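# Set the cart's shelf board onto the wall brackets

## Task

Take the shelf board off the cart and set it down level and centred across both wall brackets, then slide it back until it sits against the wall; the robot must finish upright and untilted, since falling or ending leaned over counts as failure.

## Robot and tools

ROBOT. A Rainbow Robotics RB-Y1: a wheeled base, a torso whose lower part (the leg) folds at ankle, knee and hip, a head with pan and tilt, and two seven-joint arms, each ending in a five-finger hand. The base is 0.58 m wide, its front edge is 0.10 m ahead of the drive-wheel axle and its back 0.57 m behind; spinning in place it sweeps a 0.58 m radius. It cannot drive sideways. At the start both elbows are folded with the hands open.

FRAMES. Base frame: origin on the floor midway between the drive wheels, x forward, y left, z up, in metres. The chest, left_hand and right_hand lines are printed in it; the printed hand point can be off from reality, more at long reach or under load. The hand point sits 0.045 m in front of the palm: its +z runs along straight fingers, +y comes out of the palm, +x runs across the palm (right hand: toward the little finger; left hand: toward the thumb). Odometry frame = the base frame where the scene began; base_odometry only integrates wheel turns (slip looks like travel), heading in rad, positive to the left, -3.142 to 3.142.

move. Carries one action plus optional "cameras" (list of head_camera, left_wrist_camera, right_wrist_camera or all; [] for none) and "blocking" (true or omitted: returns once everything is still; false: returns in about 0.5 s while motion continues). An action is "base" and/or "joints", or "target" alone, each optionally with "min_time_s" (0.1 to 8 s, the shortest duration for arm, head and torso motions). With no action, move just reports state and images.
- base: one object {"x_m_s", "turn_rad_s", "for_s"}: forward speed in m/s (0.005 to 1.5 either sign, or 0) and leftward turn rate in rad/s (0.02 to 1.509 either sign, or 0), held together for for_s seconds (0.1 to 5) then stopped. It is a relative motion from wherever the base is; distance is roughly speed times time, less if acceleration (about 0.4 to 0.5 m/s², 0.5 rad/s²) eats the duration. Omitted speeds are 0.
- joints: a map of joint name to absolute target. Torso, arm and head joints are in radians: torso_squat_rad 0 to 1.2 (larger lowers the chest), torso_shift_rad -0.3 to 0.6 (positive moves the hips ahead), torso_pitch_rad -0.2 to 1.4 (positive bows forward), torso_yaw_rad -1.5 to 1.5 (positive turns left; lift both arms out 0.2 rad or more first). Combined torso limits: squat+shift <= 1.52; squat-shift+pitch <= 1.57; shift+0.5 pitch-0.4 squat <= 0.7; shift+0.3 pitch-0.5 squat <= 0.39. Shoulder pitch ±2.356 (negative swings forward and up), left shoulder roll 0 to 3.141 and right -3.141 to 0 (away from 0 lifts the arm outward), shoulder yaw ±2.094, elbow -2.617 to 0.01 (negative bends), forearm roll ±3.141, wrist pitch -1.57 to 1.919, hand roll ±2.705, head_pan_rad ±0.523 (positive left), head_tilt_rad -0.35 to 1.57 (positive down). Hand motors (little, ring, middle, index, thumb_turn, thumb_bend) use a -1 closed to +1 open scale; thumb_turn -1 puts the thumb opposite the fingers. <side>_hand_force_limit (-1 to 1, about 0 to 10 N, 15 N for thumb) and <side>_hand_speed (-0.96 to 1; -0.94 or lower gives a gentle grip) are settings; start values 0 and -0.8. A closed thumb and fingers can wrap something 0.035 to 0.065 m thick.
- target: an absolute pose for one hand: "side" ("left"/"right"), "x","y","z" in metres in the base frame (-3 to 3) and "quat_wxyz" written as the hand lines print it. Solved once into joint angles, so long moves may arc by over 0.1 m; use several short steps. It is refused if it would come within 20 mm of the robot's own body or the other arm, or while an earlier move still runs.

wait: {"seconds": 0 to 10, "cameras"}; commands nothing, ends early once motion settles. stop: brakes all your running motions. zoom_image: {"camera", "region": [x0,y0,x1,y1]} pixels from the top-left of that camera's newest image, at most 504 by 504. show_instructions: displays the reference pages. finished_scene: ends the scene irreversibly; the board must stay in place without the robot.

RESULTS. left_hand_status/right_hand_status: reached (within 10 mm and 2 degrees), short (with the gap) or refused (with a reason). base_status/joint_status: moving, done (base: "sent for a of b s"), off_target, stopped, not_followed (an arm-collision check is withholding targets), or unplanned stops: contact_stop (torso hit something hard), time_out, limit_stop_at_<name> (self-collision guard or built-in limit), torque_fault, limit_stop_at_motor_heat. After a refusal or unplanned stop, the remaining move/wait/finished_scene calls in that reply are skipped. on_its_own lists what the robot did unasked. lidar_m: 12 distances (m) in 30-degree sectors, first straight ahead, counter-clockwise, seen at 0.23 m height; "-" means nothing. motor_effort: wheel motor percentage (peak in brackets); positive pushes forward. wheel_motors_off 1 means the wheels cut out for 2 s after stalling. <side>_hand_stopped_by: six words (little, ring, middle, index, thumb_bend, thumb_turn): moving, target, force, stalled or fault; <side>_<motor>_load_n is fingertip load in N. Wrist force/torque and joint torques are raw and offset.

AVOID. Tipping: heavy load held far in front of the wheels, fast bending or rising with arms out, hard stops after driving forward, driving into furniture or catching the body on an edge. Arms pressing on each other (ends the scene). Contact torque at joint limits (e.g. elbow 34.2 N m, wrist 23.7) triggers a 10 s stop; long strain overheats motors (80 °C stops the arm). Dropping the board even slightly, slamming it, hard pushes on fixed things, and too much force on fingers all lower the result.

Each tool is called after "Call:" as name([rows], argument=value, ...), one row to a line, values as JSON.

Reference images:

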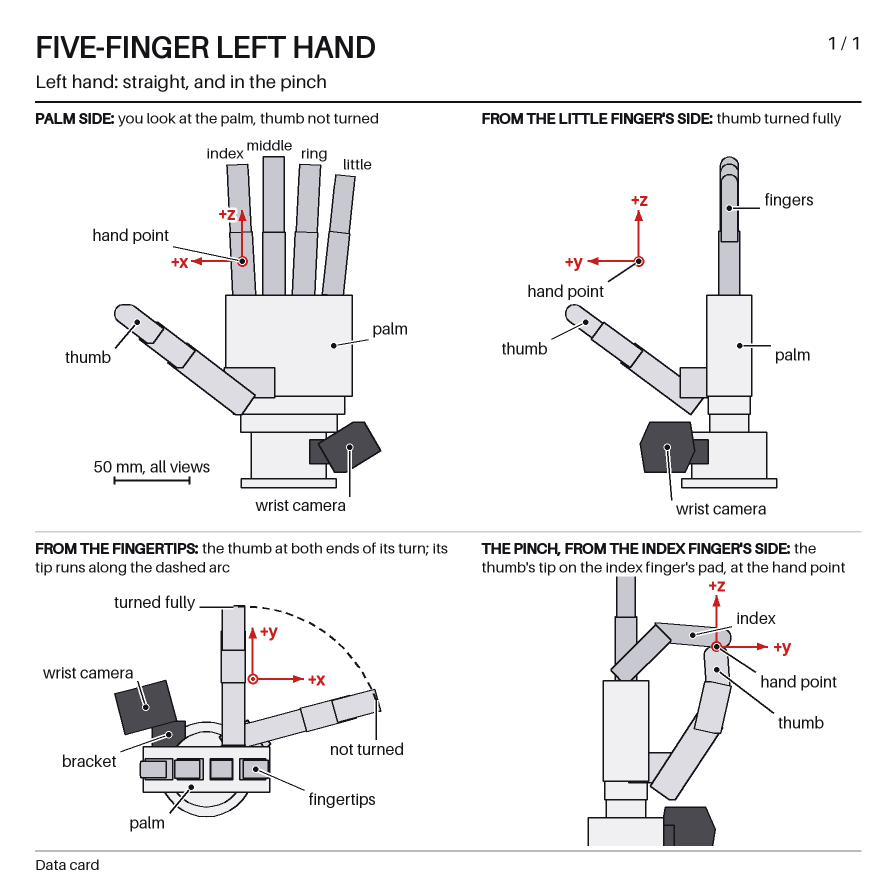

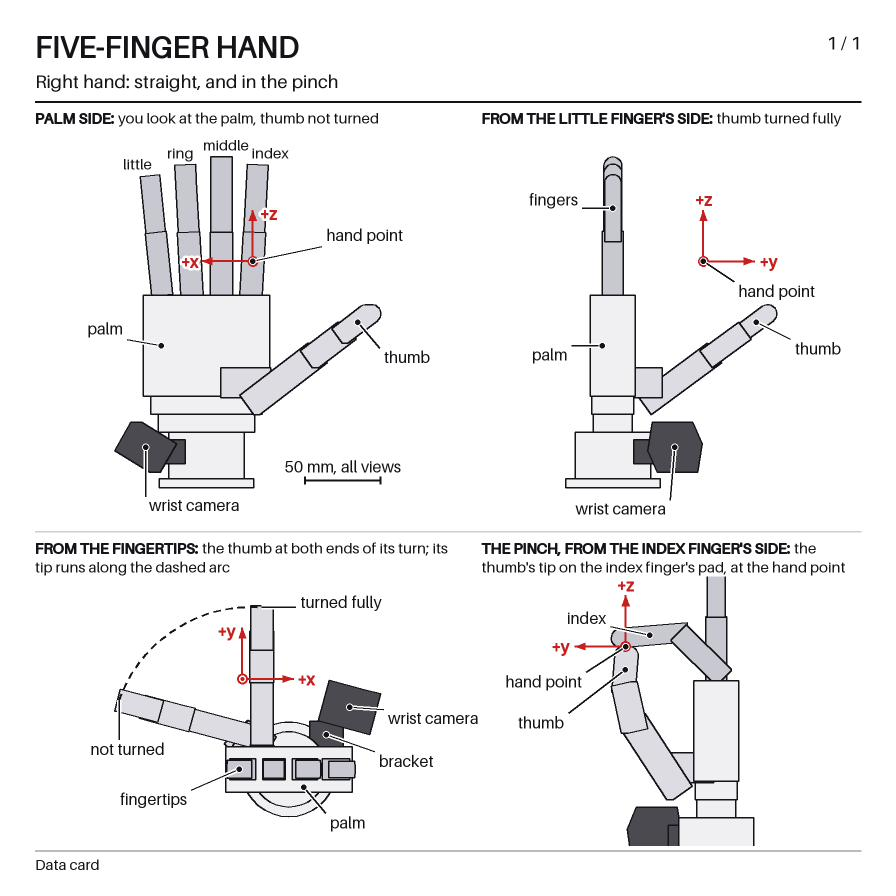

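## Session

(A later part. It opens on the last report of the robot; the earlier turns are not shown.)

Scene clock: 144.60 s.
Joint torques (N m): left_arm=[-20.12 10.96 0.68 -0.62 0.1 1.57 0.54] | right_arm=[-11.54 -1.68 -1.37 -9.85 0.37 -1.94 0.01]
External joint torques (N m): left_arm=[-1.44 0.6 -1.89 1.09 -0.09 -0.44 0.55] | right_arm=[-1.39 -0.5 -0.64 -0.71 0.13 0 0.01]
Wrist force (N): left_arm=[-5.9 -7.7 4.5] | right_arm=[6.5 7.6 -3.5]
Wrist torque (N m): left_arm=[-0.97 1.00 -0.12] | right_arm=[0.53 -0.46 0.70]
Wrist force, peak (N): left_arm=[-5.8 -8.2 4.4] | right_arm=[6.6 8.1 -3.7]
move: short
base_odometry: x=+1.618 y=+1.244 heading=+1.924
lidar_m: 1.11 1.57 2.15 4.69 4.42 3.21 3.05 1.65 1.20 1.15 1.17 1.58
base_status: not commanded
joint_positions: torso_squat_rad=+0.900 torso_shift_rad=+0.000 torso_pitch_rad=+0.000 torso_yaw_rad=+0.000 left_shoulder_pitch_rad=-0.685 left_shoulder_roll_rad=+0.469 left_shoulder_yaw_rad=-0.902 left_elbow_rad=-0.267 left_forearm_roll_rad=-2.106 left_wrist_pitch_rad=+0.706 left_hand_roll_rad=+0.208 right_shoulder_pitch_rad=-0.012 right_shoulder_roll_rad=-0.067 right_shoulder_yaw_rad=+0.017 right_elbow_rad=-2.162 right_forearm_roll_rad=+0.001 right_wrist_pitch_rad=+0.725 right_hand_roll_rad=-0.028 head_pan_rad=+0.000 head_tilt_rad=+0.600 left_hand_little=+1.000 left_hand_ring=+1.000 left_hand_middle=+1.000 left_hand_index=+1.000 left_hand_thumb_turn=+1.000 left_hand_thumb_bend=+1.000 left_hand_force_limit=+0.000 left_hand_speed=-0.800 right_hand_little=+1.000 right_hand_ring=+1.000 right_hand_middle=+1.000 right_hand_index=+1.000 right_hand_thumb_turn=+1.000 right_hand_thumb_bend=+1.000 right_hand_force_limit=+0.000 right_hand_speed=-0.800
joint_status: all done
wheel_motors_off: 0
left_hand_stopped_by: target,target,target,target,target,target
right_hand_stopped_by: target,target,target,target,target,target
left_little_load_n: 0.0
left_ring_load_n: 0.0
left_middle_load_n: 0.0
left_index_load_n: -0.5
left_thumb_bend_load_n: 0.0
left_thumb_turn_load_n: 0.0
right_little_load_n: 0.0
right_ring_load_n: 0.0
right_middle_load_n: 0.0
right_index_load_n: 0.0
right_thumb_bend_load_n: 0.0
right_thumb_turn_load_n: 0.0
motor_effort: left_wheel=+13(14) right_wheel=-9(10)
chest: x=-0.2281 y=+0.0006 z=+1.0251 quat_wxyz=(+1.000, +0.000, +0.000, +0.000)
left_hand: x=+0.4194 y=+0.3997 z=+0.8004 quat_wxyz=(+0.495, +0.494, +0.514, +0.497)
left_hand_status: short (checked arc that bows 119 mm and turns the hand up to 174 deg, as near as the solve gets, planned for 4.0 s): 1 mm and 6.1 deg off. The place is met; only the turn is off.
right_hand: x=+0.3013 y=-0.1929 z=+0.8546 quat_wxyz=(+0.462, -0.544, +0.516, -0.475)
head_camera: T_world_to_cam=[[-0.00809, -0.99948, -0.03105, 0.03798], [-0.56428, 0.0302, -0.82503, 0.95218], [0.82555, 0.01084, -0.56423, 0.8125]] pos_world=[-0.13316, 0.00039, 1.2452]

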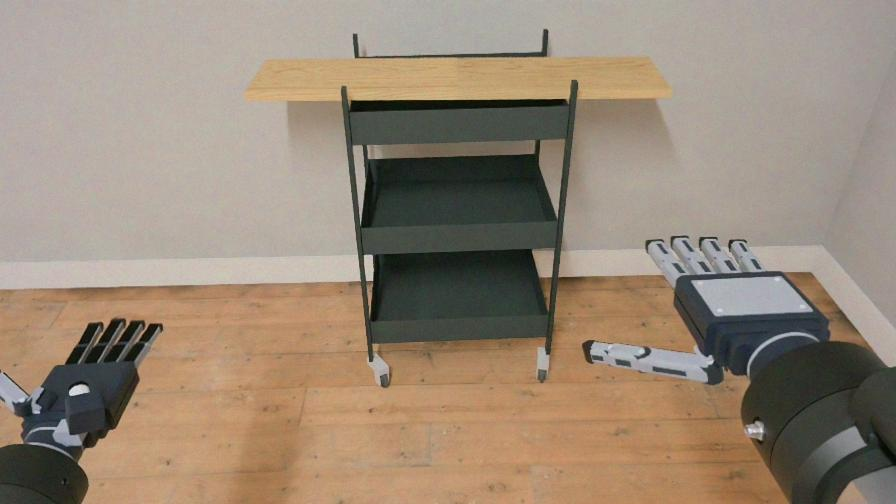

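Call:
move(joints={"torso_squat_rad": 0.9, "torso_pitch_rad": 0.35, "head_tilt_rad": 0.4}, min_time_s=2, cameras=[])

Call:
move(target={"side": "left", "x": 0.38, "y": 0.37, "z": 0.77, "quat_wxyz": [0.52134, 0.47772, 0.47772, 0.52134]}, min_time_s=3, cameras=["head_camera"])

Call:
move(target={"side": "right", "x": 0.38, "y": -0.37, "z": 0.77, "quat_wxyz": [0.52134, 0.47772, 0.47772, 0.52134]}, min_time_s=4, cameras=["head_camera"])

Scene clock: 155.13 s.
Joint torques (N m): left_arm=[-11.67 10.56 0.39 0.06 0.11 1.41 0.28] | right_arm=[-5.85 -1.76 -1.5 -10.58 0.45 -1.75 0]
External joint torques (N m): left_arm=[-0.77 0.55 -1.57 0.27 -0.09 -0.44 0.28] | right_arm=[-1.05 -0.66 -0.77 -0.87 0.21 0 0.01]
Wrist force (N): left_arm=[-5.8 -7.6 6.1] | right_arm=[6.1 7.4 -1.7]
Wrist torque (N m): left_arm=[-1.07 1.02 -0.11] | right_arm=[0.48 -0.46 0.66]
Wrist force, peak (N): left_arm=[-5.8 -8.0 6.0] | right_arm=[6.4 8.1 -3.6]
move: done
base_odometry: x=+1.618 y=+1.244 heading=+1.924
lidar_m: 1.11 1.57 2.14 4.68 4.43 3.20 3.05 1.65 1.20 1.15 1.18 1.59
base_status: not commanded
joint_positions: torso_squat_rad=+0.900 torso_shift_rad=+0.000 torso_pitch_rad=+0.350 torso_yaw_rad=+0.000 left_shoulder_pitch_rad=-0.685 left_shoulder_roll_rad=+0.469 left_shoulder_yaw_rad=-0.902 left_elbow_rad=-0.267 left_forearm_roll_rad=-2.106 left_wrist_pitch_rad=+0.706 left_hand_roll_rad=+0.208 right_shoulder_pitch_rad=-0.012 right_shoulder_roll_rad=-0.067 right_shoulder_yaw_rad=+0.017 right_elbow_rad=-2.162 right_forearm_roll_rad=+0.001 right_wrist_pitch_rad=+0.725 right_hand_roll_rad=-0.028 head_pan_rad=+0.000 head_tilt_rad=+0.400 left_hand_little=+1.000 left_hand_ring=+1.000 left_hand_middle=+1.000 left_hand_index=+1.000 left_hand_thumb_turn=+1.000 left_hand_thumb_bend=+1.000 left_hand_force_limit=+0.000 left_hand_speed=-0.800 right_hand_little=+1.000 right_hand_ring=+1.000 right_hand_middle=+1.000 right_hand_index=+1.000 right_hand_thumb_turn=+1.000 right_hand_thumb_bend=+1.000 right_hand_force_limit=+0.000 right_hand_speed=-0.800
joint_status: all done
wheel_motors_off: 0
left_hand_stopped_by: target,target,target,target,target,target
right_hand_stopped_by: target,target,target,target,target,target
left_little_load_n: 0.0
left_ring_load_n: 0.0
left_middle_load_n: 0.0
left_index_load_n: 0.0
left_thumb_bend_load_n: 0.0
left_thumb_turn_load_n: 0.0
right_little_load_n: 0.0
right_ring_load_n: 0.0
right_middle_load_n: 0.0
right_index_load_n: 0.0
right_thumb_bend_load_n: 0.0
right_thumb_turn_load_n: 0.0
motor_effort: left_wheel=+12(13) right_wheel=-9(10)
chest: x=-0.1219 y=+0.0005 z=+1.0063 quat_wxyz=(+0.985, +0.000, +0.174, +0.000)
left_hand: x=+0.4093 y=+0.3996 z=+0.5731 quat_wxyz=(+0.398, +0.573, +0.592, +0.404)
right_hand: x=+0.3168 y=-0.1931 z=+0.6646 quat_wxyz=(+0.365, -0.618, +0.588, -0.373)

Scene clock: 158.47 s.
Joint torques (N m): left_arm=[-6.03 11.5 7.21 -5.35 -0.44 1.84 -0.13] | right_arm=[-6.12 -1.73 -1.02 -10.42 0.41 -1.74 -0.03]
External joint torques (N m): left_arm=[1.67 0.71 0.94 -0.36 0.23 -0.04 -0.13] | right_arm=[-1.32 -0.63 -0.29 -0.71 0.16 0.02 -0.02]
Wrist force (N): left_arm=[-6.3 -7.6 3.6] | right_arm=[6.3 7.2 -1.5]
Wrist torque (N m): left_arm=[-0.90 1.03 -0.19] | right_arm=[0.42 -0.50 0.67]
Wrist force, peak (N): left_arm=[-6.0 -8.0 6.2] | right_arm=[6.4 7.5 -1.7]
move: done
base_odometry: x=+1.618 y=+1.244 heading=+1.924
lidar_m: 1.11 1.57 2.13 4.69 4.43 3.20 3.05 1.65 1.20 1.15 1.18 1.59
base_status: not commanded
joint_positions: torso_squat_rad=+0.900 torso_shift_rad=+0.000 torso_pitch_rad=+0.350 torso_yaw_rad=+0.000 left_shoulder_pitch_rad=-0.312 left_shoulder_roll_rad=+0.788 left_shoulder_yaw_rad=-0.664 left_elbow_rad=-1.299 left_forearm_roll_rad=-1.848 left_wrist_pitch_rad=+0.883 left_hand_roll_rad=-0.420 right_shoulder_pitch_rad=-0.012 right_shoulder_roll_rad=-0.067 right_shoulder_yaw_rad=+0.017 right_elbow_rad=-2.162 right_forearm_roll_rad=+0.001 right_wrist_pitch_rad=+0.725 right_hand_roll_rad=-0.028 head_pan_rad=+0.000 head_tilt_rad=+0.400 left_hand_little=+1.000 left_hand_ring=+1.000 left_hand_middle=+1.000 left_hand_index=+1.000 left_hand_thumb_turn=+1.000 left_hand_thumb_bend=+1.000 left_hand_force_limit=+0.000 left_hand_speed=-0.800 right_hand_little=+1.000 right_hand_ring=+1.000 right_hand_middle=+1.000 right_hand_index=+1.000 right_hand_thumb_turn=+1.000 right_hand_thumb_bend=+1.000 right_hand_force_limit=+0.000 right_hand_speed=-0.800
joint_status: all done
wheel_motors_off: 0
left_hand_stopped_by: target,target,target,target,target,target
right_hand_stopped_by: target,target,target,target,target,target
left_little_load_n: 0.0
left_ring_load_n: 0.0
left_middle_load_n: 0.0
left_index_load_n: 0.0
left_thumb_bend_load_n: 0.0
left_thumb_turn_load_n: 0.0
right_little_load_n: 0.0
right_ring_load_n: -0.5
right_middle_load_n: 0.0
right_index_load_n: 0.0
right_thumb_bend_load_n: 0.0
right_thumb_turn_load_n: 0.0
motor_effort: left_wheel=+12(14) right_wheel=-10(11)
chest: x=-0.1219 y=+0.0005 z=+1.0063 quat_wxyz=(+0.985, +0.000, +0.174, +0.000)
left_hand: x=+0.3801 y=+0.3695 z=+0.7700 quat_wxyz=(+0.523, +0.478, +0.476, +0.521)
left_hand_status: reached (checked arc that bows 39 mm and turns the hand up to 26 deg, planned for 3.0 s): 0 mm and 0.2 deg off.
right_hand: x=+0.3168 y=-0.1931 z=+0.6646 quat_wxyz=(+0.365, -0.618, +0.588, -0.373)
head_camera: T_world_to_cam=[[-0.01279, -0.99948, -0.0295, 0.0361], [-0.68131, 0.0303, -0.73137, 0.90338], [0.73188, 0.01075, -0.68135, 0.78349]] pos_world=[0.04252, 0.00029, 1.1956]

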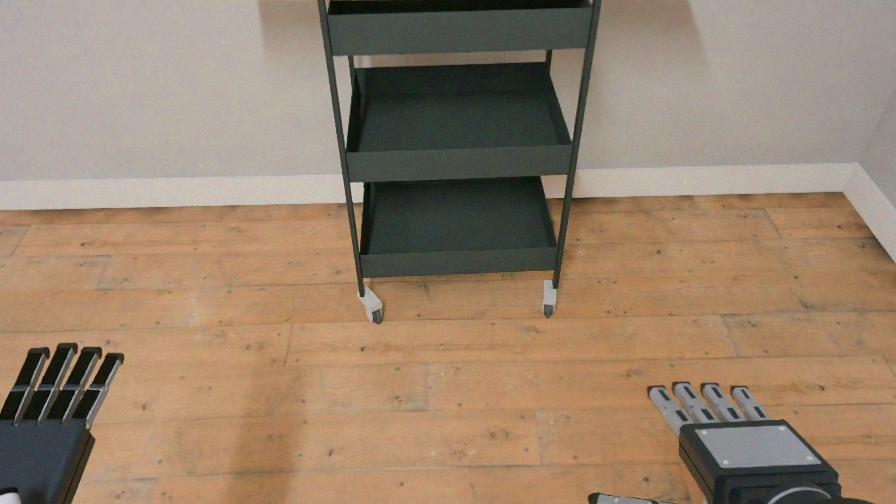

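Scene clock: 162.80 s.
Joint torques (N m): left_arm=[-6.22 11.37 7.16 -5.26 -0.84 1.82 -0.13] | right_arm=[-9.76 -11.88 -5.12 -5.56 0.71 2.47 0.08]
External joint torques (N m): left_arm=[1.48 0.58 0.89 -0.27 -0.17 -0.05 -0.12] | right_arm=[-2.88 -1.68 0.7 -0.18 0.31 0.67 0.08]
Wrist force (N): left_arm=[-5.9 -7.8 3.6] | right_arm=[7.0 -3.3 -4.4]
Wrist torque (N m): left_arm=[-0.95 0.96 -0.15] | right_arm=[-0.11 -0.51 0.44]
Wrist force, peak (N): left_arm=[-6.3 -8.3 3.6] | right_arm=[6.2 7.5 -1.7]
move: done
base_odometry: x=+1.618 y=+1.244 heading=+1.924
lidar_m: 1.11 1.57 2.15 4.68 4.43 3.21 3.05 1.66 1.19 1.14 1.18 1.58
base_status: not commanded
joint_positions: torso_squat_rad=+0.900 torso_shift_rad=+0.000 torso_pitch_rad=+0.350 torso_yaw_rad=+0.000 left_shoulder_pitch_rad=-0.312 left_shoulder_roll_rad=+0.788 left_shoulder_yaw_rad=-0.664 left_elbow_rad=-1.299 left_forearm_roll_rad=-1.848 left_wrist_pitch_rad=+0.883 left_hand_roll_rad=-0.420 right_shoulder_pitch_rad=-0.267 right_shoulder_roll_rad=-0.733 right_shoulder_yaw_rad=+0.551 right_elbow_rad=-1.304 right_forearm_roll_rad=+1.951 right_wrist_pitch_rad=+0.811 right_hand_roll_rad=+0.394 head_pan_rad=+0.000 head_tilt_rad=+0.400 left_hand_little=+1.000 left_hand_ring=+1.000 left_hand_middle=+1.000 left_hand_index=+1.000 left_hand_thumb_turn=+1.000 left_hand_thumb_bend=+1.000 left_hand_force_limit=+0.000 left_hand_speed=-0.800 right_hand_little=+1.000 right_hand_ring=+1.000 right_hand_middle=+1.000 right_hand_index=+1.000 right_hand_thumb_turn=+1.000 right_hand_thumb_bend=+1.000 right_hand_force_limit=+0.000 right_hand_speed=-0.800
joint_status: all done
wheel_motors_off: 0
left_hand_stopped_by: target,target,target,target,target,target
right_hand_stopped_by: target,target,target,target,target,target
left_little_load_n: 0.0
left_ring_load_n: 0.0
left_middle_load_n: 0.0
left_index_load_n: 0.0
left_thumb_bend_load_n: 0.0
left_thumb_turn_load_n: 0.0
right_little_load_n: 0.0
right_ring_load_n: 0.0
right_middle_load_n: 0.5
right_index_load_n: 0.0
right_thumb_bend_load_n: 0.0
right_thumb_turn_load_n: 0.0
motor_effort: left_wheel=+13(14) right_wheel=-10(11)
chest: x=-0.1219 y=+0.0005 z=+1.0063 quat_wxyz=(+0.985, +0.000, +0.174, +0.000)
left_hand: x=+0.3801 y=+0.3695 z=+0.7700 quat_wxyz=(+0.523, +0.478, +0.476, +0.521)
right_hand: x=+0.3798 y=-0.3700 z=+0.7699 quat_wxyz=(-0.521, -0.478, -0.478, -0.521)
right_hand_status: reached (checked arc that bows 134 mm and turns the hand up to 178 deg, planned for 4.0 s): 0 mm and 0.1 deg off.
head_camera: T_world_to_cam=[[-0.01279, -0.99948, -0.0295, 0.0361], [-0.68131, 0.0303, -0.73137, 0.90338], [0.73188, 0.01075, -0.68135, 0.78349]] pos_world=[0.04252, 0.00029, 1.1956]

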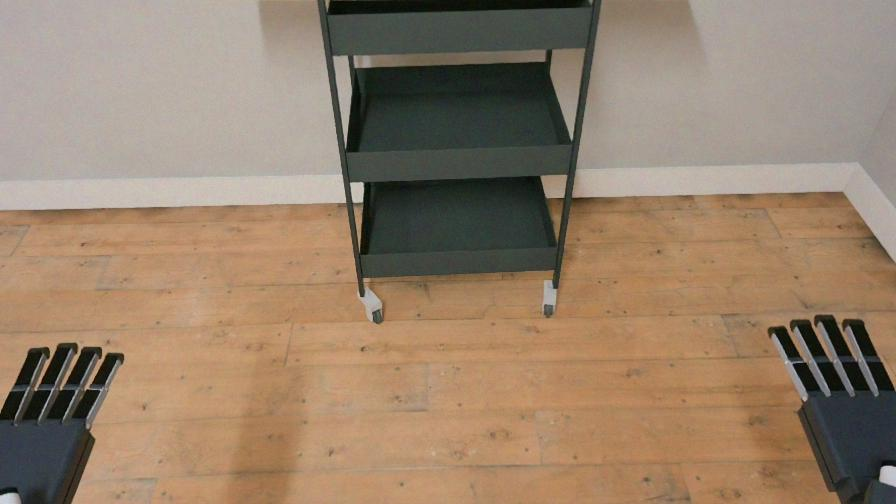

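Call:
move(joints={"head_tilt_rad": 0.05}, cameras=["head_camera"])

Call:
zoom_image(camera="head_camera", region=[180, 150, 450, 350])

Call:
zoom_image(camera="head_camera", region=[450, 150, 720, 350])

Scene clock: 166.57 s.
Joint torques (N m): left_arm=[-5.98 11.37 7.19 -5.47 -0.51 1.65 0.06] | right_arm=[-9.9 -11.85 -5.47 -5.51 0.69 2.49 0.05]
External joint torques (N m): left_arm=[1.72 0.57 0.92 -0.48 0.16 -0.23 0.07] | right_arm=[-3.02 -1.64 0.35 -0.13 0.29 0.68 0.04]
Wrist force (N): left_arm=[-6.2 -7.8 3.4] | right_arm=[6.8 -3.4 -4.3]
Wrist torque (N m): left_arm=[-0.91 1.00 -0.16] | right_arm=[-0.16 -0.47 0.43]
Wrist force, peak (N): left_arm=[-6.4 -8.1 3.6] | right_arm=[7.0 -3.4 -4.7]
move: done
base_odometry: x=+1.618 y=+1.244 heading=+1.924
lidar_m: 1.11 1.57 2.15 4.68 4.42 3.20 3.05 1.65 1.20 1.15 1.18 1.58
base_status: not commanded
joint_positions: torso_squat_rad=+0.900 torso_shift_rad=+0.000 torso_pitch_rad=+0.350 torso_yaw_rad=+0.000 left_shoulder_pitch_rad=-0.312 left_shoulder_roll_rad=+0.788 left_shoulder_yaw_rad=-0.664 left_elbow_rad=-1.299 left_forearm_roll_rad=-1.848 left_wrist_pitch_rad=+0.883 left_hand_roll_rad=-0.420 right_shoulder_pitch_rad=-0.267 right_shoulder_roll_rad=-0.733 right_shoulder_yaw_rad=+0.551 right_elbow_rad=-1.304 right_forearm_roll_rad=+1.951 right_wrist_pitch_rad=+0.811 right_hand_roll_rad=+0.394 head_pan_rad=+0.000 head_tilt_rad=+0.050 left_hand_little=+1.000 left_hand_ring=+1.000 left_hand_middle=+1.000 left_hand_index=+1.000 left_hand_thumb_turn=+1.000 left_hand_thumb_bend=+1.000 left_hand_force_limit=+0.000 left_hand_speed=-0.800 right_hand_little=+1.000 right_hand_ring=+1.000 right_hand_middle=+1.000 right_hand_index=+1.000 right_hand_thumb_turn=+1.000 right_hand_thumb_bend=+1.000 right_hand_force_limit=+0.000 right_hand_speed=-0.800
joint_status: all done
wheel_motors_off: 0
left_hand_stopped_by: target,target,target,target,target,target
right_hand_stopped_by: target,target,target,target,target,target
left_little_load_n: 0.0
left_ring_load_n: 0.0
left_middle_load_n: 0.0
left_index_load_n: 0.0
left_thumb_bend_load_n: 0.0
left_thumb_turn_load_n: 0.0
right_little_load_n: 0.0
right_ring_load_n: 0.0
right_middle_load_n: 0.0
right_index_load_n: 0.0
right_thumb_bend_load_n: 0.0
right_thumb_turn_load_n: 0.0
motor_effort: left_wheel=+13(13) right_wheel=-9(11)
chest: x=-0.1219 y=+0.0005 z=+1.0063 quat_wxyz=(+0.985, +0.000, +0.174, +0.000)
left_hand: x=+0.3801 y=+0.3695 z=+0.7700 quat_wxyz=(+0.523, +0.478, +0.476, +0.521)
right_hand: x=+0.3798 y=-0.3700 z=+0.7699 quat_wxyz=(-0.521, -0.478, -0.478, -0.521)
head_camera: T_world_to_cam=[[-0.00163, -0.99949, -0.03199, 0.0394], [-0.38919, 0.0301, -0.92067, 1.13752], [0.92116, 0.01094, -0.38904, 0.44273]] pos_world=[0.03495, 0.00029, 1.22078]

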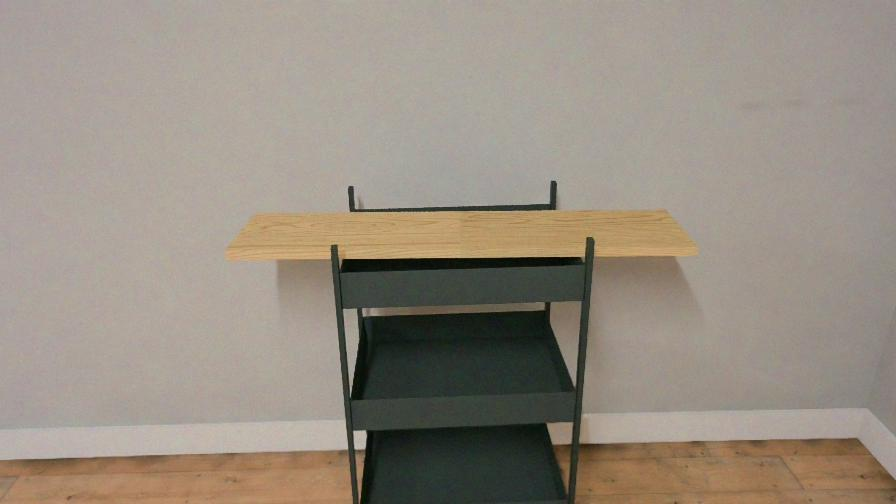

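Scaled by 1.867.

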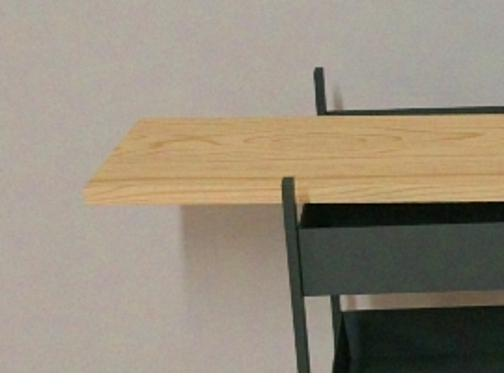

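Scaled by 1.867.

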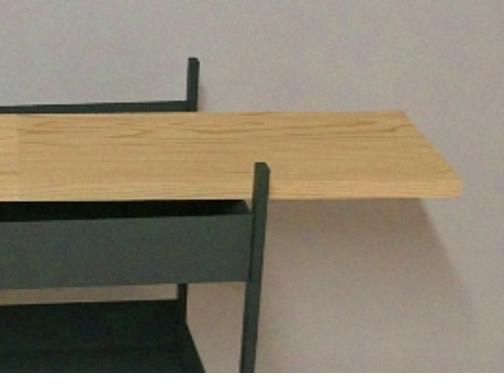

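Call:
move(base={"x_m_s": 0.3, "for_s": 2.2}, joints={"head_tilt_rad": 0.5}, cameras=["all"])

Scene clock: 182.90 s.
Joint torques (N m): left_arm=[-7.36 11.42 6.75 -5.29 -0.52 1.77 -0.08] | right_arm=[-8.93 -11.72 -5.75 -5.81 0.81 2.38 0.09]
External joint torques (N m): left_arm=[0.34 0.63 0.48 -0.3 0.15 -0.11 -0.08] | right_arm=[-2.04 -1.51 0.08 -0.42 0.4 0.57 0.09]
Wrist force (N): left_arm=[-6.1 -7.7 3.4] | right_arm=[7.0 -3.5 -4.3]
Wrist torque (N m): left_arm=[-0.91 1.01 -0.16] | right_arm=[-0.17 -0.50 0.41]
Wrist force, peak (N): left_arm=[-6.4 -8.0 3.9] | right_arm=[7.1 -3.3 -4.5]
move: done
base_odometry: x=+1.389 y=+1.863 heading=+1.924
lidar_m: 0.78 0.44 1.22 3.27 4.85 3.89 3.71 1.64 1.19 1.14 1.16 0.48
base_status: done (sent for 2.2 of 2.2 s)
joint_positions: torso_squat_rad=+0.900 torso_shift_rad=+0.000 torso_pitch_rad=+0.350 torso_yaw_rad=+0.000 left_shoulder_pitch_rad=-0.312 left_shoulder_roll_rad=+0.788 left_shoulder_yaw_rad=-0.664 left_elbow_rad=-1.300 left_forearm_roll_rad=-1.848 left_wrist_pitch_rad=+0.883 left_hand_roll_rad=-0.420 right_shoulder_pitch_rad=-0.267 right_shoulder_roll_rad=-0.733 right_shoulder_yaw_rad=+0.551 right_elbow_rad=-1.304 right_forearm_roll_rad=+1.951 right_wrist_pitch_rad=+0.811 right_hand_roll_rad=+0.394 head_pan_rad=+0.000 head_tilt_rad=+0.500 left_hand_little=+1.000 left_hand_ring=+1.000 left_hand_middle=+1.000 left_hand_index=+1.000 left_hand_thumb_turn=+1.000 left_hand_thumb_bend=+1.000 left_hand_force_limit=+0.000 left_hand_speed=-0.800 right_hand_little=+1.000 right_hand_ring=+1.000 right_hand_middle=+1.000 right_hand_index=+1.000 right_hand_thumb_turn=+1.000 right_hand_thumb_bend=+1.000 right_hand_force_limit=+0.000 right_hand_speed=-0.800
joint_status: all done
wheel_motors_off: 0
left_hand_stopped_by: target,target,target,target,target,target
right_hand_stopped_by: target,target,target,target,target,target
left_little_load_n: 0.0
left_ring_load_n: 0.0
left_middle_load_n: 0.0
left_index_load_n: 0.0
left_thumb_bend_load_n: 0.0
left_thumb_turn_load_n: 0.0
right_little_load_n: 0.0
right_ring_load_n: 0.0
right_middle_load_n: 0.0
right_index_load_n: 0.0
right_thumb_bend_load_n: 0.0
right_thumb_turn_load_n: 0.0
motor_effort: left_wheel=-2(38) right_wheel=-3(28)
chest: x=-0.1218 y=+0.0005 z=+1.0063 quat_wxyz=(+0.985, +0.000, +0.174, +0.000)
left_hand: x=+0.3800 y=+0.3696 z=+0.7698 quat_wxyz=(+0.523, +0.478, +0.477, +0.521)
right_hand: x=+0.3800 y=-0.3699 z=+0.7699 quat_wxyz=(-0.521, -0.478, -0.478, -0.521)
pictures: head_camera, left_wrist_camera, right_wrist_camera
head_camera: T_world_to_cam=[[-0.01574, -0.99948, -0.028, 0.03423], [-0.75104, 0.0303, -0.65956, 0.81598], [0.66007, 0.01064, -0.75113, 0.86381]] pos_world=[0.04319, 0.00029, 1.18798]
left_wrist_camera: T_world_to_cam=[[0.07981, 0.2992, -0.95085, 0.59369], [-0.53661, 0.81677, 0.21197, -0.26553], [0.84005, 0.49332, 0.22574, -0.56244]] pos_world=[0.2826, 0.31671, 0.74776]
right_wrist_camera: T_world_to_cam=[[-0.0714, 0.25634, 0.96395, -0.61955], [-0.49389, -0.84871, 0.18911, -0.27294], [0.86659, -0.46258, 0.18721, -0.52854]] pos_world=[0.27898, -0.31733, 0.74777]

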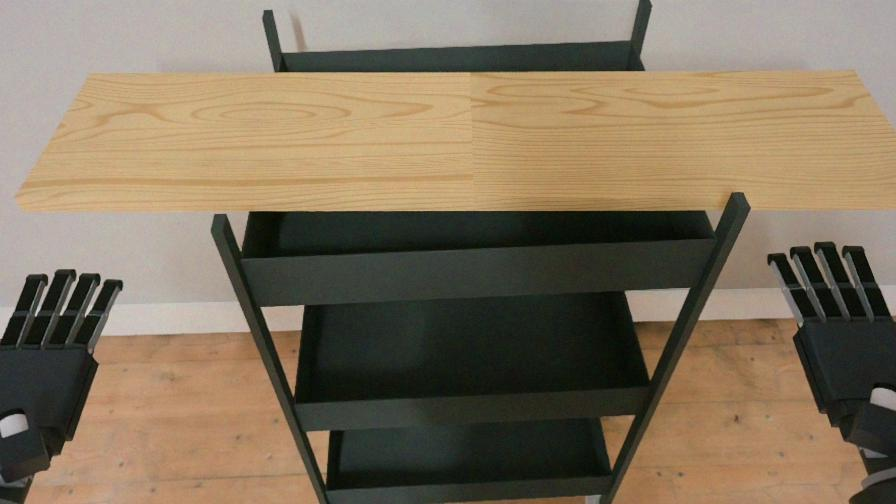

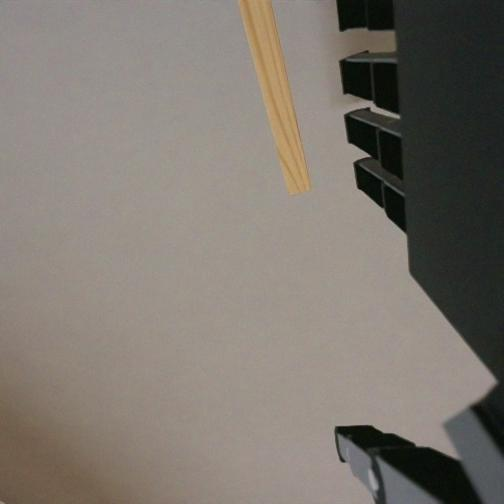

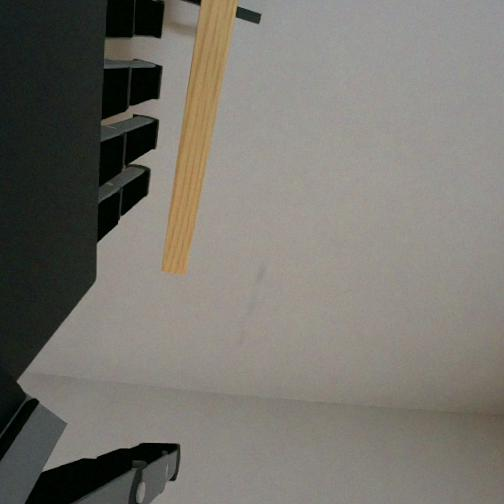

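Call:
move(base={"x_m_s": 0.1, "for_s": 0.9}, joints={"head_tilt_rad": 0.55}, cameras=["all"])

Scene clock: 219.57 s.
Joint torques (N m): left_arm=[-7.13 11.36 6.97 -5.26 -0.33 1.66 0.04] | right_arm=[-8.2 -11.54 -6.06 -5.85 0.76 2.41 0.11]
External joint torques (N m): left_arm=[0.57 0.56 0.7 -0.27 0.34 -0.22 0.05] | right_arm=[-1.32 -1.33 -0.24 -0.47 0.36 0.61 0.1]
Wrist force (N): left_arm=[-6.2 -7.9 3.9] | right_arm=[6.9 -3.4 -4.2]
Wrist torque (N m): left_arm=[-0.96 1.02 -0.18] | right_arm=[-0.15 -0.49 0.43]
Wrist force, peak (N): left_arm=[-6.3 -8.4 3.1] | right_arm=[7.0 -3.3 -4.6]
move: done
base_odometry: x=+1.358 y=+1.948 heading=+1.924
lidar_m: 0.76 0.36 1.08 2.95 4.85 3.99 3.81 1.64 1.19 1.14 1.13 0.41
base_status: done (sent for 0.9 of 0.9 s)
joint_positions: torso_squat_rad=+0.900 torso_shift_rad=+0.000 torso_pitch_rad=+0.350 torso_yaw_rad=+0.000 left_shoulder_pitch_rad=-0.312 left_shoulder_roll_rad=+0.788 left_shoulder_yaw_rad=-0.664 left_elbow_rad=-1.300 left_forearm_roll_rad=-1.848 left_wrist_pitch_rad=+0.883 left_hand_roll_rad=-0.420 right_shoulder_pitch_rad=-0.267 right_shoulder_roll_rad=-0.733 right_shoulder_yaw_rad=+0.551 right_elbow_rad=-1.304 right_forearm_roll_rad=+1.951 right_wrist_pitch_rad=+0.811 right_hand_roll_rad=+0.394 head_pan_rad=+0.000 head_tilt_rad=+0.550 left_hand_little=+1.000 left_hand_ring=+1.000 left_hand_middle=+1.000 left_hand_index=+1.000 left_hand_thumb_turn=+1.000 left_hand_thumb_bend=+1.000 left_hand_force_limit=+0.000 left_hand_speed=-0.800 right_hand_little=+1.000 right_hand_ring=+1.000 right_hand_middle=+1.000 right_hand_index=+1.000 right_hand_thumb_turn=+1.000 right_hand_thumb_bend=+1.000 right_hand_force_limit=+0.000 right_hand_speed=-0.800
joint_status: all done
wheel_motors_off: 0
left_hand_stopped_by: target,target,target,target,target,target
right_hand_stopped_by: target,target,target,target,target,target
left_little_load_n: 0.0
left_ring_load_n: 0.0
left_middle_load_n: 0.0
left_index_load_n: 0.0
left_thumb_bend_load_n: 0.0
left_thumb_turn_load_n: 0.0
right_little_load_n: 0.0
right_ring_load_n: 0.0
right_middle_load_n: 0.0
right_index_load_n: 0.0
right_thumb_bend_load_n: 0.0
right_thumb_turn_load_n: 0.0
motor_effort: left_wheel=-1(29) right_wheel=-2(19)
chest: x=-0.1218 y=+0.0005 z=+1.0063 quat_wxyz=(+0.985, +0.000, +0.174, +0.000)
left_hand: x=+0.3800 y=+0.3696 z=+0.7698 quat_wxyz=(+0.523, +0.478, +0.477, +0.521)
right_hand: x=+0.3800 y=-0.3699 z=+0.7699 quat_wxyz=(-0.521, -0.478, -0.478, -0.521)
pictures: head_camera, left_wrist_camera, right_wrist_camera
head_camera: T_world_to_cam=[[-0.01712, -0.99948, -0.02717, 0.03321], [-0.78306, 0.0303, -0.62121, 0.76949], [0.62171, 0.01064, -0.78317, 0.90063]] pos_world=[0.04319, 0.00029, 1.18426]
left_wrist_camera: T_world_to_cam=[[0.07979, 0.29918, -0.95085, 0.59371], [-0.53668, 0.81673, 0.21195, -0.26549], [0.84, 0.49339, 0.22573, -0.56244]] pos_world=[0.2826, 0.31671, 0.74776]
right_wrist_camera: T_world_to_cam=[[-0.07151, 0.2564, 0.96392, -0.61951], [-0.49383, -0.84874, 0.18912, -0.27289], [0.86661, -0.46249, 0.18731, -0.52855]] pos_world=[0.27898, -0.31723, 0.74777]

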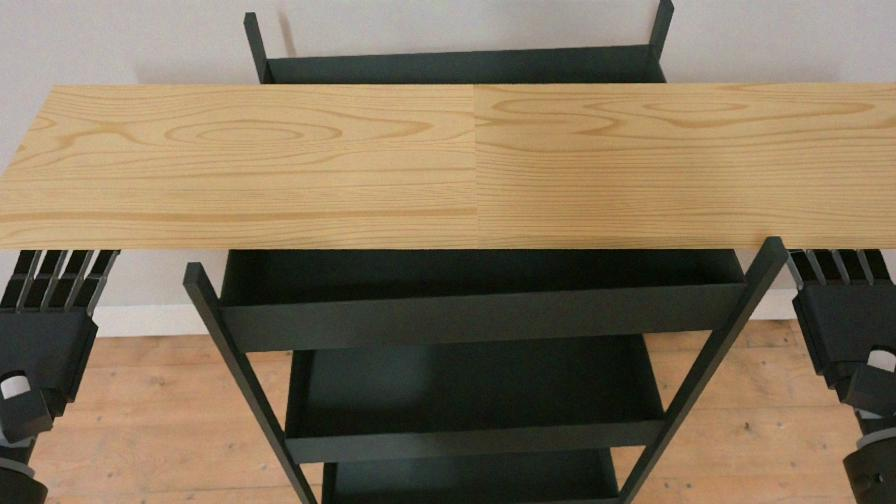

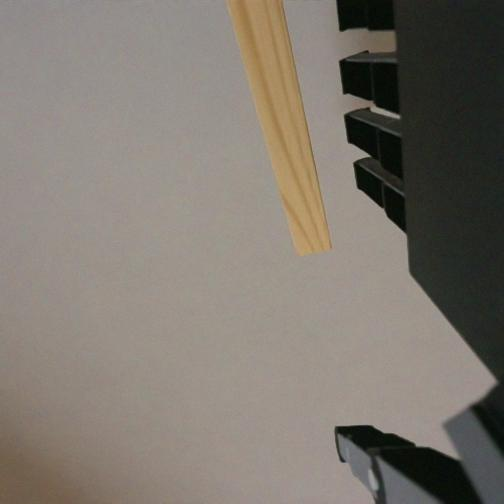

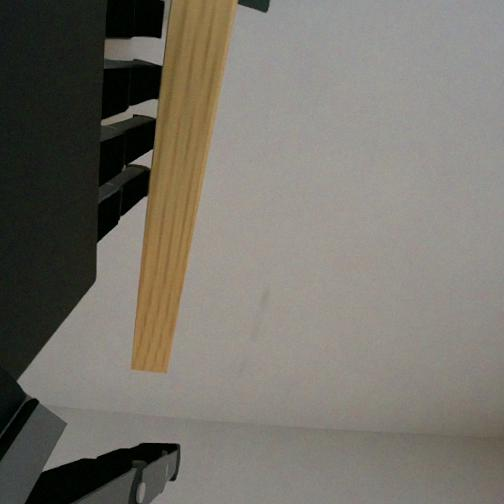

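Call:
move(joints={"torso_squat_rad": 0.94}, min_time_s=1.5, cameras=[])

Call:
move(target={"side": "right", "x": 0.38, "y": -0.437, "z": 0.748, "quat_wxyz": [0.52134, 0.47772, 0.47772, 0.52134]}, min_time_s=1.5, cameras=["all"])

Scene clock: 251.77 s.
Joint torques (N m): left_arm=[-6.98 11.34 6.98 -4.99 -0.52 1.63 -0.01] | right_arm=[-8.23 -11.73 -6.17 -5.79 0.73 2.41 0.09]
External joint torques (N m): left_arm=[0.72 0.54 0.71 0 0.15 -0.24 -0.01] | right_arm=[-1.34 -1.52 -0.35 -0.4 0.33 0.61 0.08]
Wrist force (N): left_arm=[-6.2 -7.8 3.5] | right_arm=[6.9 -3.3 -4.4]
Wrist torque (N m): left_arm=[-0.94 1.01 -0.19] | right_arm=[-0.11 -0.50 0.44]
Wrist force, peak (N): left_arm=[-6.5 -8.1 3.4] | right_arm=[7.0 -3.6 -4.6]
move: done
base_odometry: x=+1.358 y=+1.948 heading=+1.924
lidar_m: 0.76 0.36 1.09 2.96 4.86 3.99 3.80 1.64 1.19 1.14 1.13 0.41
base_status: not commanded
joint_positions: torso_squat_rad=+0.940 torso_shift_rad=+0.000 torso_pitch_rad=+0.350 torso_yaw_rad=+0.000 left_shoulder_pitch_rad=-0.312 left_shoulder_roll_rad=+0.788 left_shoulder_yaw_rad=-0.664 left_elbow_rad=-1.300 left_forearm_roll_rad=-1.848 left_wrist_pitch_rad=+0.883 left_hand_roll_rad=-0.420 right_shoulder_pitch_rad=-0.267 right_shoulder_roll_rad=-0.733 right_shoulder_yaw_rad=+0.551 right_elbow_rad=-1.304 right_forearm_roll_rad=+1.951 right_wrist_pitch_rad=+0.811 right_hand_roll_rad=+0.394 head_pan_rad=+0.000 head_tilt_rad=+0.550 left_hand_little=+1.000 left_hand_ring=+1.000 left_hand_middle=+1.000 left_hand_index=+1.000 left_hand_thumb_turn=+1.000 left_hand_thumb_bend=+1.000 left_hand_force_limit=+0.000 left_hand_speed=-0.800 right_hand_little=+1.000 right_hand_ring=+1.000 right_hand_middle=+1.000 right_hand_index=+1.000 right_hand_thumb_turn=+1.000 right_hand_thumb_bend=+1.000 right_hand_force_limit=+0.000 right_hand_speed=-0.800
joint_status: all done
wheel_motors_off: 0
left_hand_stopped_by: target,target,target,target,target,target
right_hand_stopped_by: target,target,target,target,target,target
left_little_load_n: 0.0
left_ring_load_n: 0.0
left_middle_load_n: 0.0
left_index_load_n: 0.0
left_thumb_bend_load_n: 0.0
left_thumb_turn_load_n: 0.0
right_little_load_n: 0.0
right_ring_load_n: 0.0
right_middle_load_n: 0.0
right_index_load_n: 0.0
right_thumb_bend_load_n: 0.0
right_thumb_turn_load_n: 0.0
motor_effort: left_wheel=-2(2) right_wheel=-1(3)
chest: x=-0.1219 y=+0.0005 z=+0.9841 quat_wxyz=(+0.985, +0.000, +0.174, +0.000)
left_hand: x=+0.3800 y=+0.3696 z=+0.7477 quat_wxyz=(+0.523, +0.478, +0.476, +0.521)
right_hand: x=+0.3799 y=-0.3699 z=+0.7478 quat_wxyz=(-0.521, -0.478, -0.478, -0.521)

Scene clock: 253.60 s.
Joint torques (N m): left_arm=[-6.93 11.29 6.63 -5.03 -0.51 1.81 -0.04] | right_arm=[-9.89 -14.59 -5.86 -3.77 0.58 2.64 -0.03]
External joint torques (N m): left_arm=[0.77 0.49 0.36 -0.04 0.16 -0.07 -0.03] | right_arm=[-3.03 -1.55 0.41 -0.05 0.48 0.71 -0.03]
Wrist force (N): left_arm=[-6.2 -8.1 3.7] | right_arm=[6.5 -3.4 -4.3]
Wrist torque (N m): left_arm=[-0.97 1.01 -0.16] | right_arm=[-0.15 -0.45 0.27]
Wrist force, peak (N): left_arm=[-6.3 -8.2 3.6] | right_arm=[7.3 -3.4 -4.5]
move: done
base_odometry: x=+1.358 y=+1.948 heading=+1.924
lidar_m: 0.77 0.36 1.08 2.95 4.86 3.99 3.80 1.63 1.19 1.14 1.12 0.41
base_status: not commanded
joint_positions: torso_squat_rad=+0.940 torso_shift_rad=+0.000 torso_pitch_rad=+0.350 torso_yaw_rad=+0.000 left_shoulder_pitch_rad=-0.312 left_shoulder_roll_rad=+0.788 left_shoulder_yaw_rad=-0.664 left_elbow_rad=-1.300 left_forearm_roll_rad=-1.848 left_wrist_pitch_rad=+0.883 left_hand_roll_rad=-0.420 right_shoulder_pitch_rad=-0.294 right_shoulder_roll_rad=-0.841 right_shoulder_yaw_rad=+0.576 right_elbow_rad=-1.154 right_forearm_roll_rad=+2.007 right_wrist_pitch_rad=+0.859 right_hand_roll_rad=+0.154 head_pan_rad=+0.000 head_tilt_rad=+0.550 left_hand_little=+1.000 left_hand_ring=+1.000 left_hand_middle=+1.000 left_hand_index=+1.000 left_hand_thumb_turn=+1.000 left_hand_thumb_bend=+1.000 left_hand_force_limit=+0.000 left_hand_speed=-0.800 right_hand_little=+1.000 right_hand_ring=+1.000 right_hand_middle=+1.000 right_hand_index=+1.000 right_hand_thumb_turn=+1.000 right_hand_thumb_bend=+1.000 right_hand_force_limit=+0.000 right_hand_speed=-0.800
joint_status: all done
wheel_motors_off: 0
left_hand_stopped_by: target,target,target,target,target,target
right_hand_stopped_by: target,target,target,target,target,target
left_little_load_n: 0.0
left_ring_load_n: 0.0
left_middle_load_n: 0.0
left_index_load_n: 0.0
left_thumb_bend_load_n: 0.0
left_thumb_turn_load_n: 0.0
right_little_load_n: 0.0
right_ring_load_n: 0.0
right_middle_load_n: 0.0
right_index_load_n: 0.0
right_thumb_bend_load_n: 0.0
right_thumb_turn_load_n: 0.0
motor_effort: left_wheel=-1(2) right_wheel=-2(3)
chest: x=-0.1219 y=+0.0005 z=+0.9841 quat_wxyz=(+0.985, +0.000, +0.174, +0.000)
left_hand: x=+0.3800 y=+0.3696 z=+0.7477 quat_wxyz=(+0.523, +0.478, +0.476, +0.521)
right_hand: x=+0.3798 y=-0.4366 z=+0.7483 quat_wxyz=(-0.520, -0.481, -0.479, -0.519)
right_hand_status: reached (checked arc that bows 5 mm and turns the hand up to 1 deg, planned for 1.5 s): 1 mm and 0.5 deg off.
pictures: head_camera, left_wrist_camera, right_wrist_camera
head_camera: T_world_to_cam=[[-0.01711, -0.99948, -0.02718, 0.03261], [-0.78288, 0.0303, -0.62143, 0.75579], [0.62193, 0.01064, -0.783, 0.88315]] pos_world=[0.04299, 0.00029, 1.16206]
left_wrist_camera: T_world_to_cam=[[0.08, 0.29921, -0.95083, 0.57263], [-0.53675, 0.81671, 0.21184, -0.26062], [0.83994, 0.49341, 0.22594, -0.55754]] pos_world=[0.2826, 0.31661, 0.72566]
right_wrist_camera: T_world_to_cam=[[-0.0648, 0.25637, 0.9644, -0.58448], [-0.49498, -0.84742, 0.19201, -0.32674], [0.86648, -0.46492, 0.18182, -0.55209]] pos_world=[0.27877, -0.38372, 0.72679]

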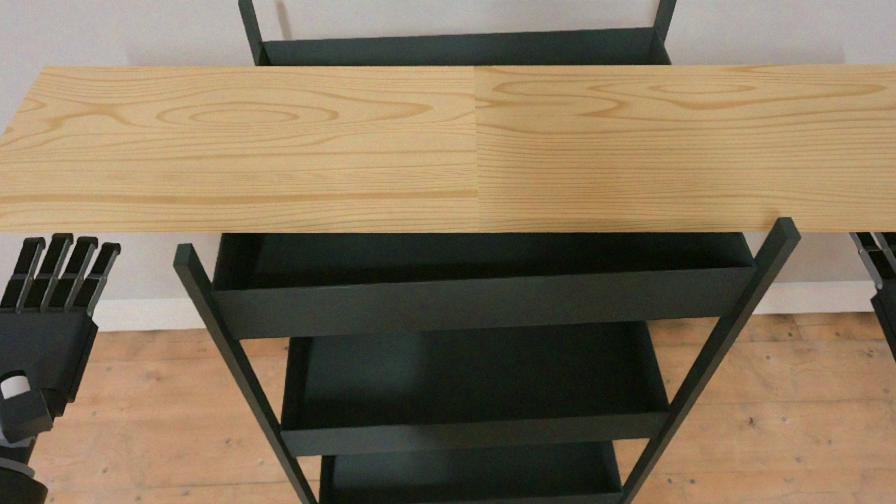

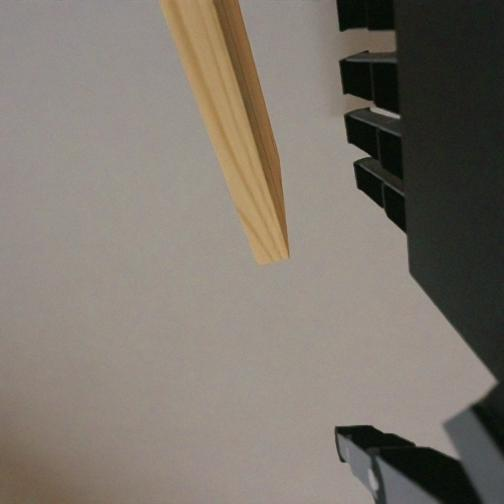

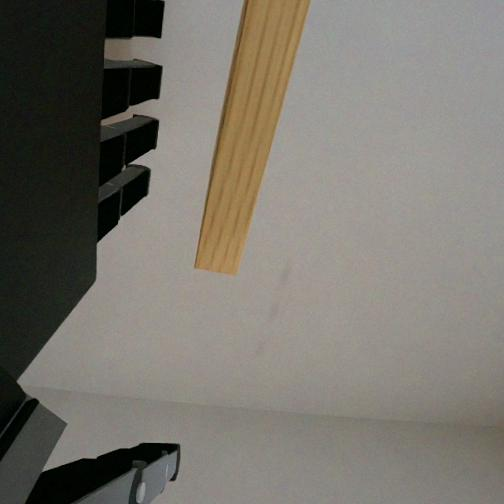

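Call:
move(base={"turn_rad_s": -0.05, "for_s": 0.78}, cameras=[])

Call:
move(target={"side": "right", "x": 0.38, "y": -0.405, "z": 0.748, "quat_wxyz": [0.52134, 0.47772, 0.47772, 0.52134]}, min_time_s=1.0, cameras=["all"])

Scene clock: 280.87 s.
Joint torques (N m): left_arm=[-7.3 11.26 7.16 -4.97 -0.58 1.8 -0.13] | right_arm=[-9.57 -14.67 -5.96 -3.9 0.47 2.57 -0.07]
External joint torques (N m): left_arm=[0.4 0.46 0.89 0.02 0.09 -0.08 -0.12] | right_arm=[-2.71 -1.63 0.31 -0.18 0.37 0.64 -0.07]
Wrist force (N): left_arm=[-6.2 -7.9 3.6] | right_arm=[6.7 -3.0 -4.4]
Wrist torque (N m): left_arm=[-0.94 1.02 -0.16] | right_arm=[-0.05 -0.48 0.31]
Wrist force, peak (N): left_arm=[-6.6 -7.9 3.7] | right_arm=[7.0 -3.3 -4.4]
move: done
base_odometry: x=+1.358 y=+1.948 heading=+1.887
lidar_m: 0.76 0.36 1.06 2.60 4.81 4.03 3.80 1.72 1.20 1.14 1.16 0.40
base_status: done (sent for 0.77 of 0.77 s)
joint_positions: torso_squat_rad=+0.940 torso_shift_rad=+0.000 torso_pitch_rad=+0.350 torso_yaw_rad=+0.000 left_shoulder_pitch_rad=-0.312 left_shoulder_roll_rad=+0.788 left_shoulder_yaw_rad=-0.664 left_elbow_rad=-1.300 left_forearm_roll_rad=-1.848 left_wrist_pitch_rad=+0.883 left_hand_roll_rad=-0.420 right_shoulder_pitch_rad=-0.294 right_shoulder_roll_rad=-0.841 right_shoulder_yaw_rad=+0.576 right_elbow_rad=-1.154 right_forearm_roll_rad=+2.007 right_wrist_pitch_rad=+0.859 right_hand_roll_rad=+0.154 head_pan_rad=+0.000 head_tilt_rad=+0.550 left_hand_little=+1.000 left_hand_ring=+1.000 left_hand_middle=+1.000 left_hand_index=+1.000 left_hand_thumb_turn=+1.000 left_hand_thumb_bend=+1.000 left_hand_force_limit=+0.000 left_hand_speed=-0.800 right_hand_little=+1.000 right_hand_ring=+1.000 right_hand_middle=+1.000 right_hand_index=+1.000 right_hand_thumb_turn=+1.000 right_hand_thumb_bend=+1.000 right_hand_force_limit=+0.000 right_hand_speed=-0.800
joint_status: not commanded
wheel_motors_off: 0
left_hand_stopped_by: target,target,target,target,target,target
right_hand_stopped_by: target,target,target,target,target,target
left_little_load_n: 0.0
left_ring_load_n: 0.0
left_middle_load_n: 0.0
left_index_load_n: 0.0
left_thumb_bend_load_n: 0.0
left_thumb_turn_load_n: 0.0
right_little_load_n: 0.0
right_ring_load_n: 0.0
right_middle_load_n: 0.0
right_index_load_n: 0.0
right_thumb_bend_load_n: 0.0
right_thumb_turn_load_n: 0.0
motor_effort: left_wheel=+6(24) right_wheel=-11(20)
chest: x=-0.1219 y=+0.0005 z=+0.9840 quat_wxyz=(+0.985, +0.000, +0.174, +0.000)
left_hand: x=+0.3800 y=+0.3696 z=+0.7477 quat_wxyz=(+0.523, +0.478, +0.476, +0.521)
right_hand: x=+0.3798 y=-0.4366 z=+0.7483 quat_wxyz=(-0.520, -0.481, -0.479, -0.519)

Scene clock: 282.20 s.
Joint torques (N m): left_arm=[-7.1 11.24 6.74 -5.15 -0.55 1.7 0.03] | right_arm=[-6.54 -11.44 -8.76 -5.38 0.1 1.99 0.18]
External joint torques (N m): left_arm=[0.6 0.45 0.47 -0.17 0.12 -0.18 0.03] | right_arm=[0.35 0.3 -2.66 -0.86 -0.13 0.1 0.18]
Wrist force (N): left_arm=[-6.4 -7.8 3.6] | right_arm=[7.1 -3.4 -4.4]
Wrist torque (N m): left_arm=[-0.94 1.05 -0.19] | right_arm=[-0.14 -0.53 0.43]
Wrist force, peak (N): left_arm=[-6.2 -8.2 3.6] | right_arm=[7.2 -3.1 -4.5]
move: done
base_odometry: x=+1.358 y=+1.948 heading=+1.887
lidar_m: 0.76 0.36 1.05 2.58 4.81 4.03 3.80 1.71 1.21 1.14 1.16 0.40
base_status: not commanded
joint_positions: torso_squat_rad=+0.940 torso_shift_rad=+0.000 torso_pitch_rad=+0.350 torso_yaw_rad=+0.000 left_shoulder_pitch_rad=-0.312 left_shoulder_roll_rad=+0.788 left_shoulder_yaw_rad=-0.664 left_elbow_rad=-1.300 left_forearm_roll_rad=-1.848 left_wrist_pitch_rad=+0.883 left_hand_roll_rad=-0.420 right_shoulder_pitch_rad=-0.282 right_shoulder_roll_rad=-0.792 right_shoulder_yaw_rad=+0.564 right_elbow_rad=-1.223 right_forearm_roll_rad=+1.987 right_wrist_pitch_rad=+0.841 right_hand_roll_rad=+0.261 head_pan_rad=+0.000 head_tilt_rad=+0.550 left_hand_little=+1.000 left_hand_ring=+1.000 left_hand_middle=+1.000 left_hand_index=+1.000 left_hand_thumb_turn=+1.000 left_hand_thumb_bend=+1.000 left_hand_force_limit=+0.000 left_hand_speed=-0.800 right_hand_little=+1.000 right_hand_ring=+1.000 right_hand_middle=+1.000 right_hand_index=+1.000 right_hand_thumb_turn=+1.000 right_hand_thumb_bend=+1.000 right_hand_force_limit=+0.000 right_hand_speed=-0.800
joint_status: all done
wheel_motors_off: 0
left_hand_stopped_by: target,target,target,target,target,target
right_hand_stopped_by: target,target,target,target,target,target
left_little_load_n: 0.0
left_ring_load_n: 0.0
left_middle_load_n: 0.0
left_index_load_n: 0.0
left_thumb_bend_load_n: 0.0
left_thumb_turn_load_n: 0.0
right_little_load_n: 0.0
right_ring_load_n: 0.0
right_middle_load_n: 0.0
right_index_load_n: 0.0
right_thumb_bend_load_n: 0.0
right_thumb_turn_load_n: 0.0
motor_effort: left_wheel=+6(7) right_wheel=-11(12)
chest: x=-0.1219 y=+0.0005 z=+0.9840 quat_wxyz=(+0.985, +0.000, +0.174, +0.000)
left_hand: x=+0.3800 y=+0.3696 z=+0.7477 quat_wxyz=(+0.523, +0.478, +0.476, +0.521)
right_hand: x=+0.3801 y=-0.4048 z=+0.7480 quat_wxyz=(-0.521, -0.477, -0.478, -0.522)
right_hand_status: reached (checked arc that bows 2 mm and turns the hand up to 1 deg, planned for 1.0 s): 0 mm and 0.0 deg off.
pictures: head_camera, left_wrist_camera, right_wrist_camera
head_camera: T_world_to_cam=[[-0.01711, -0.99948, -0.02718, 0.03261], [-0.78288, 0.0303, -0.62143, 0.75579], [0.62193, 0.01064, -0.783, 0.88315]] pos_world=[0.04299, 0.00029, 1.16206]
left_wrist_camera: T_world_to_cam=[[0.07999, 0.2992, -0.95083, 0.57261], [-0.53671, 0.81674, 0.21186, -0.26073], [0.83997, 0.49337, 0.22592, -0.55757]] pos_world=[0.2826, 0.31671, 0.72566]
right_wrist_camera: T_world_to_cam=[[-0.07363, 0.25681, 0.96365, -0.58826], [-0.49332, -0.84916, 0.1886, -0.29836], [0.86673, -0.4615, 0.18921, -0.5418]] pos_world=[0.27909, -0.35233, 0.72567]

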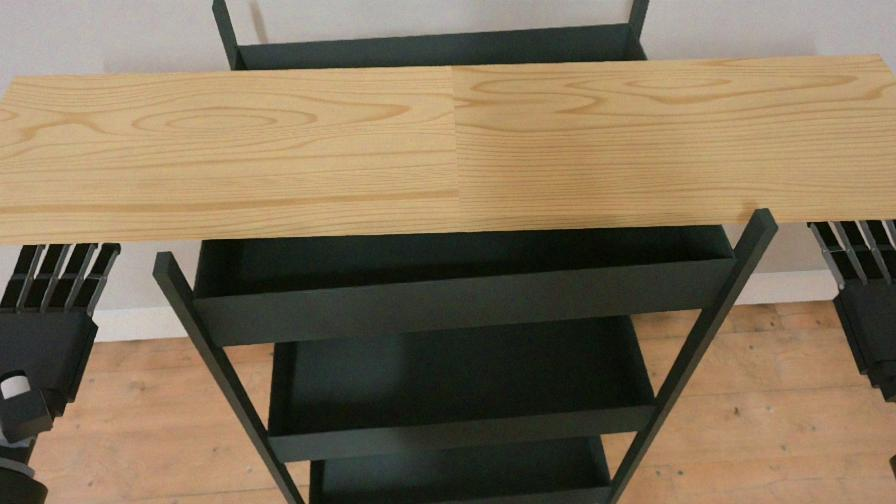

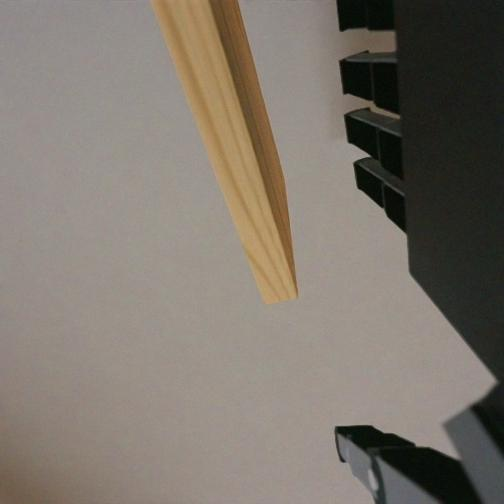

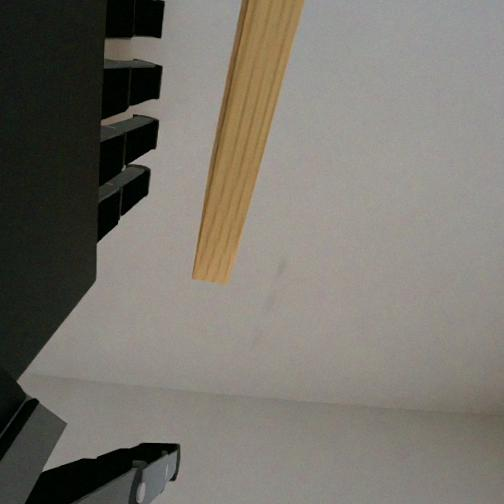

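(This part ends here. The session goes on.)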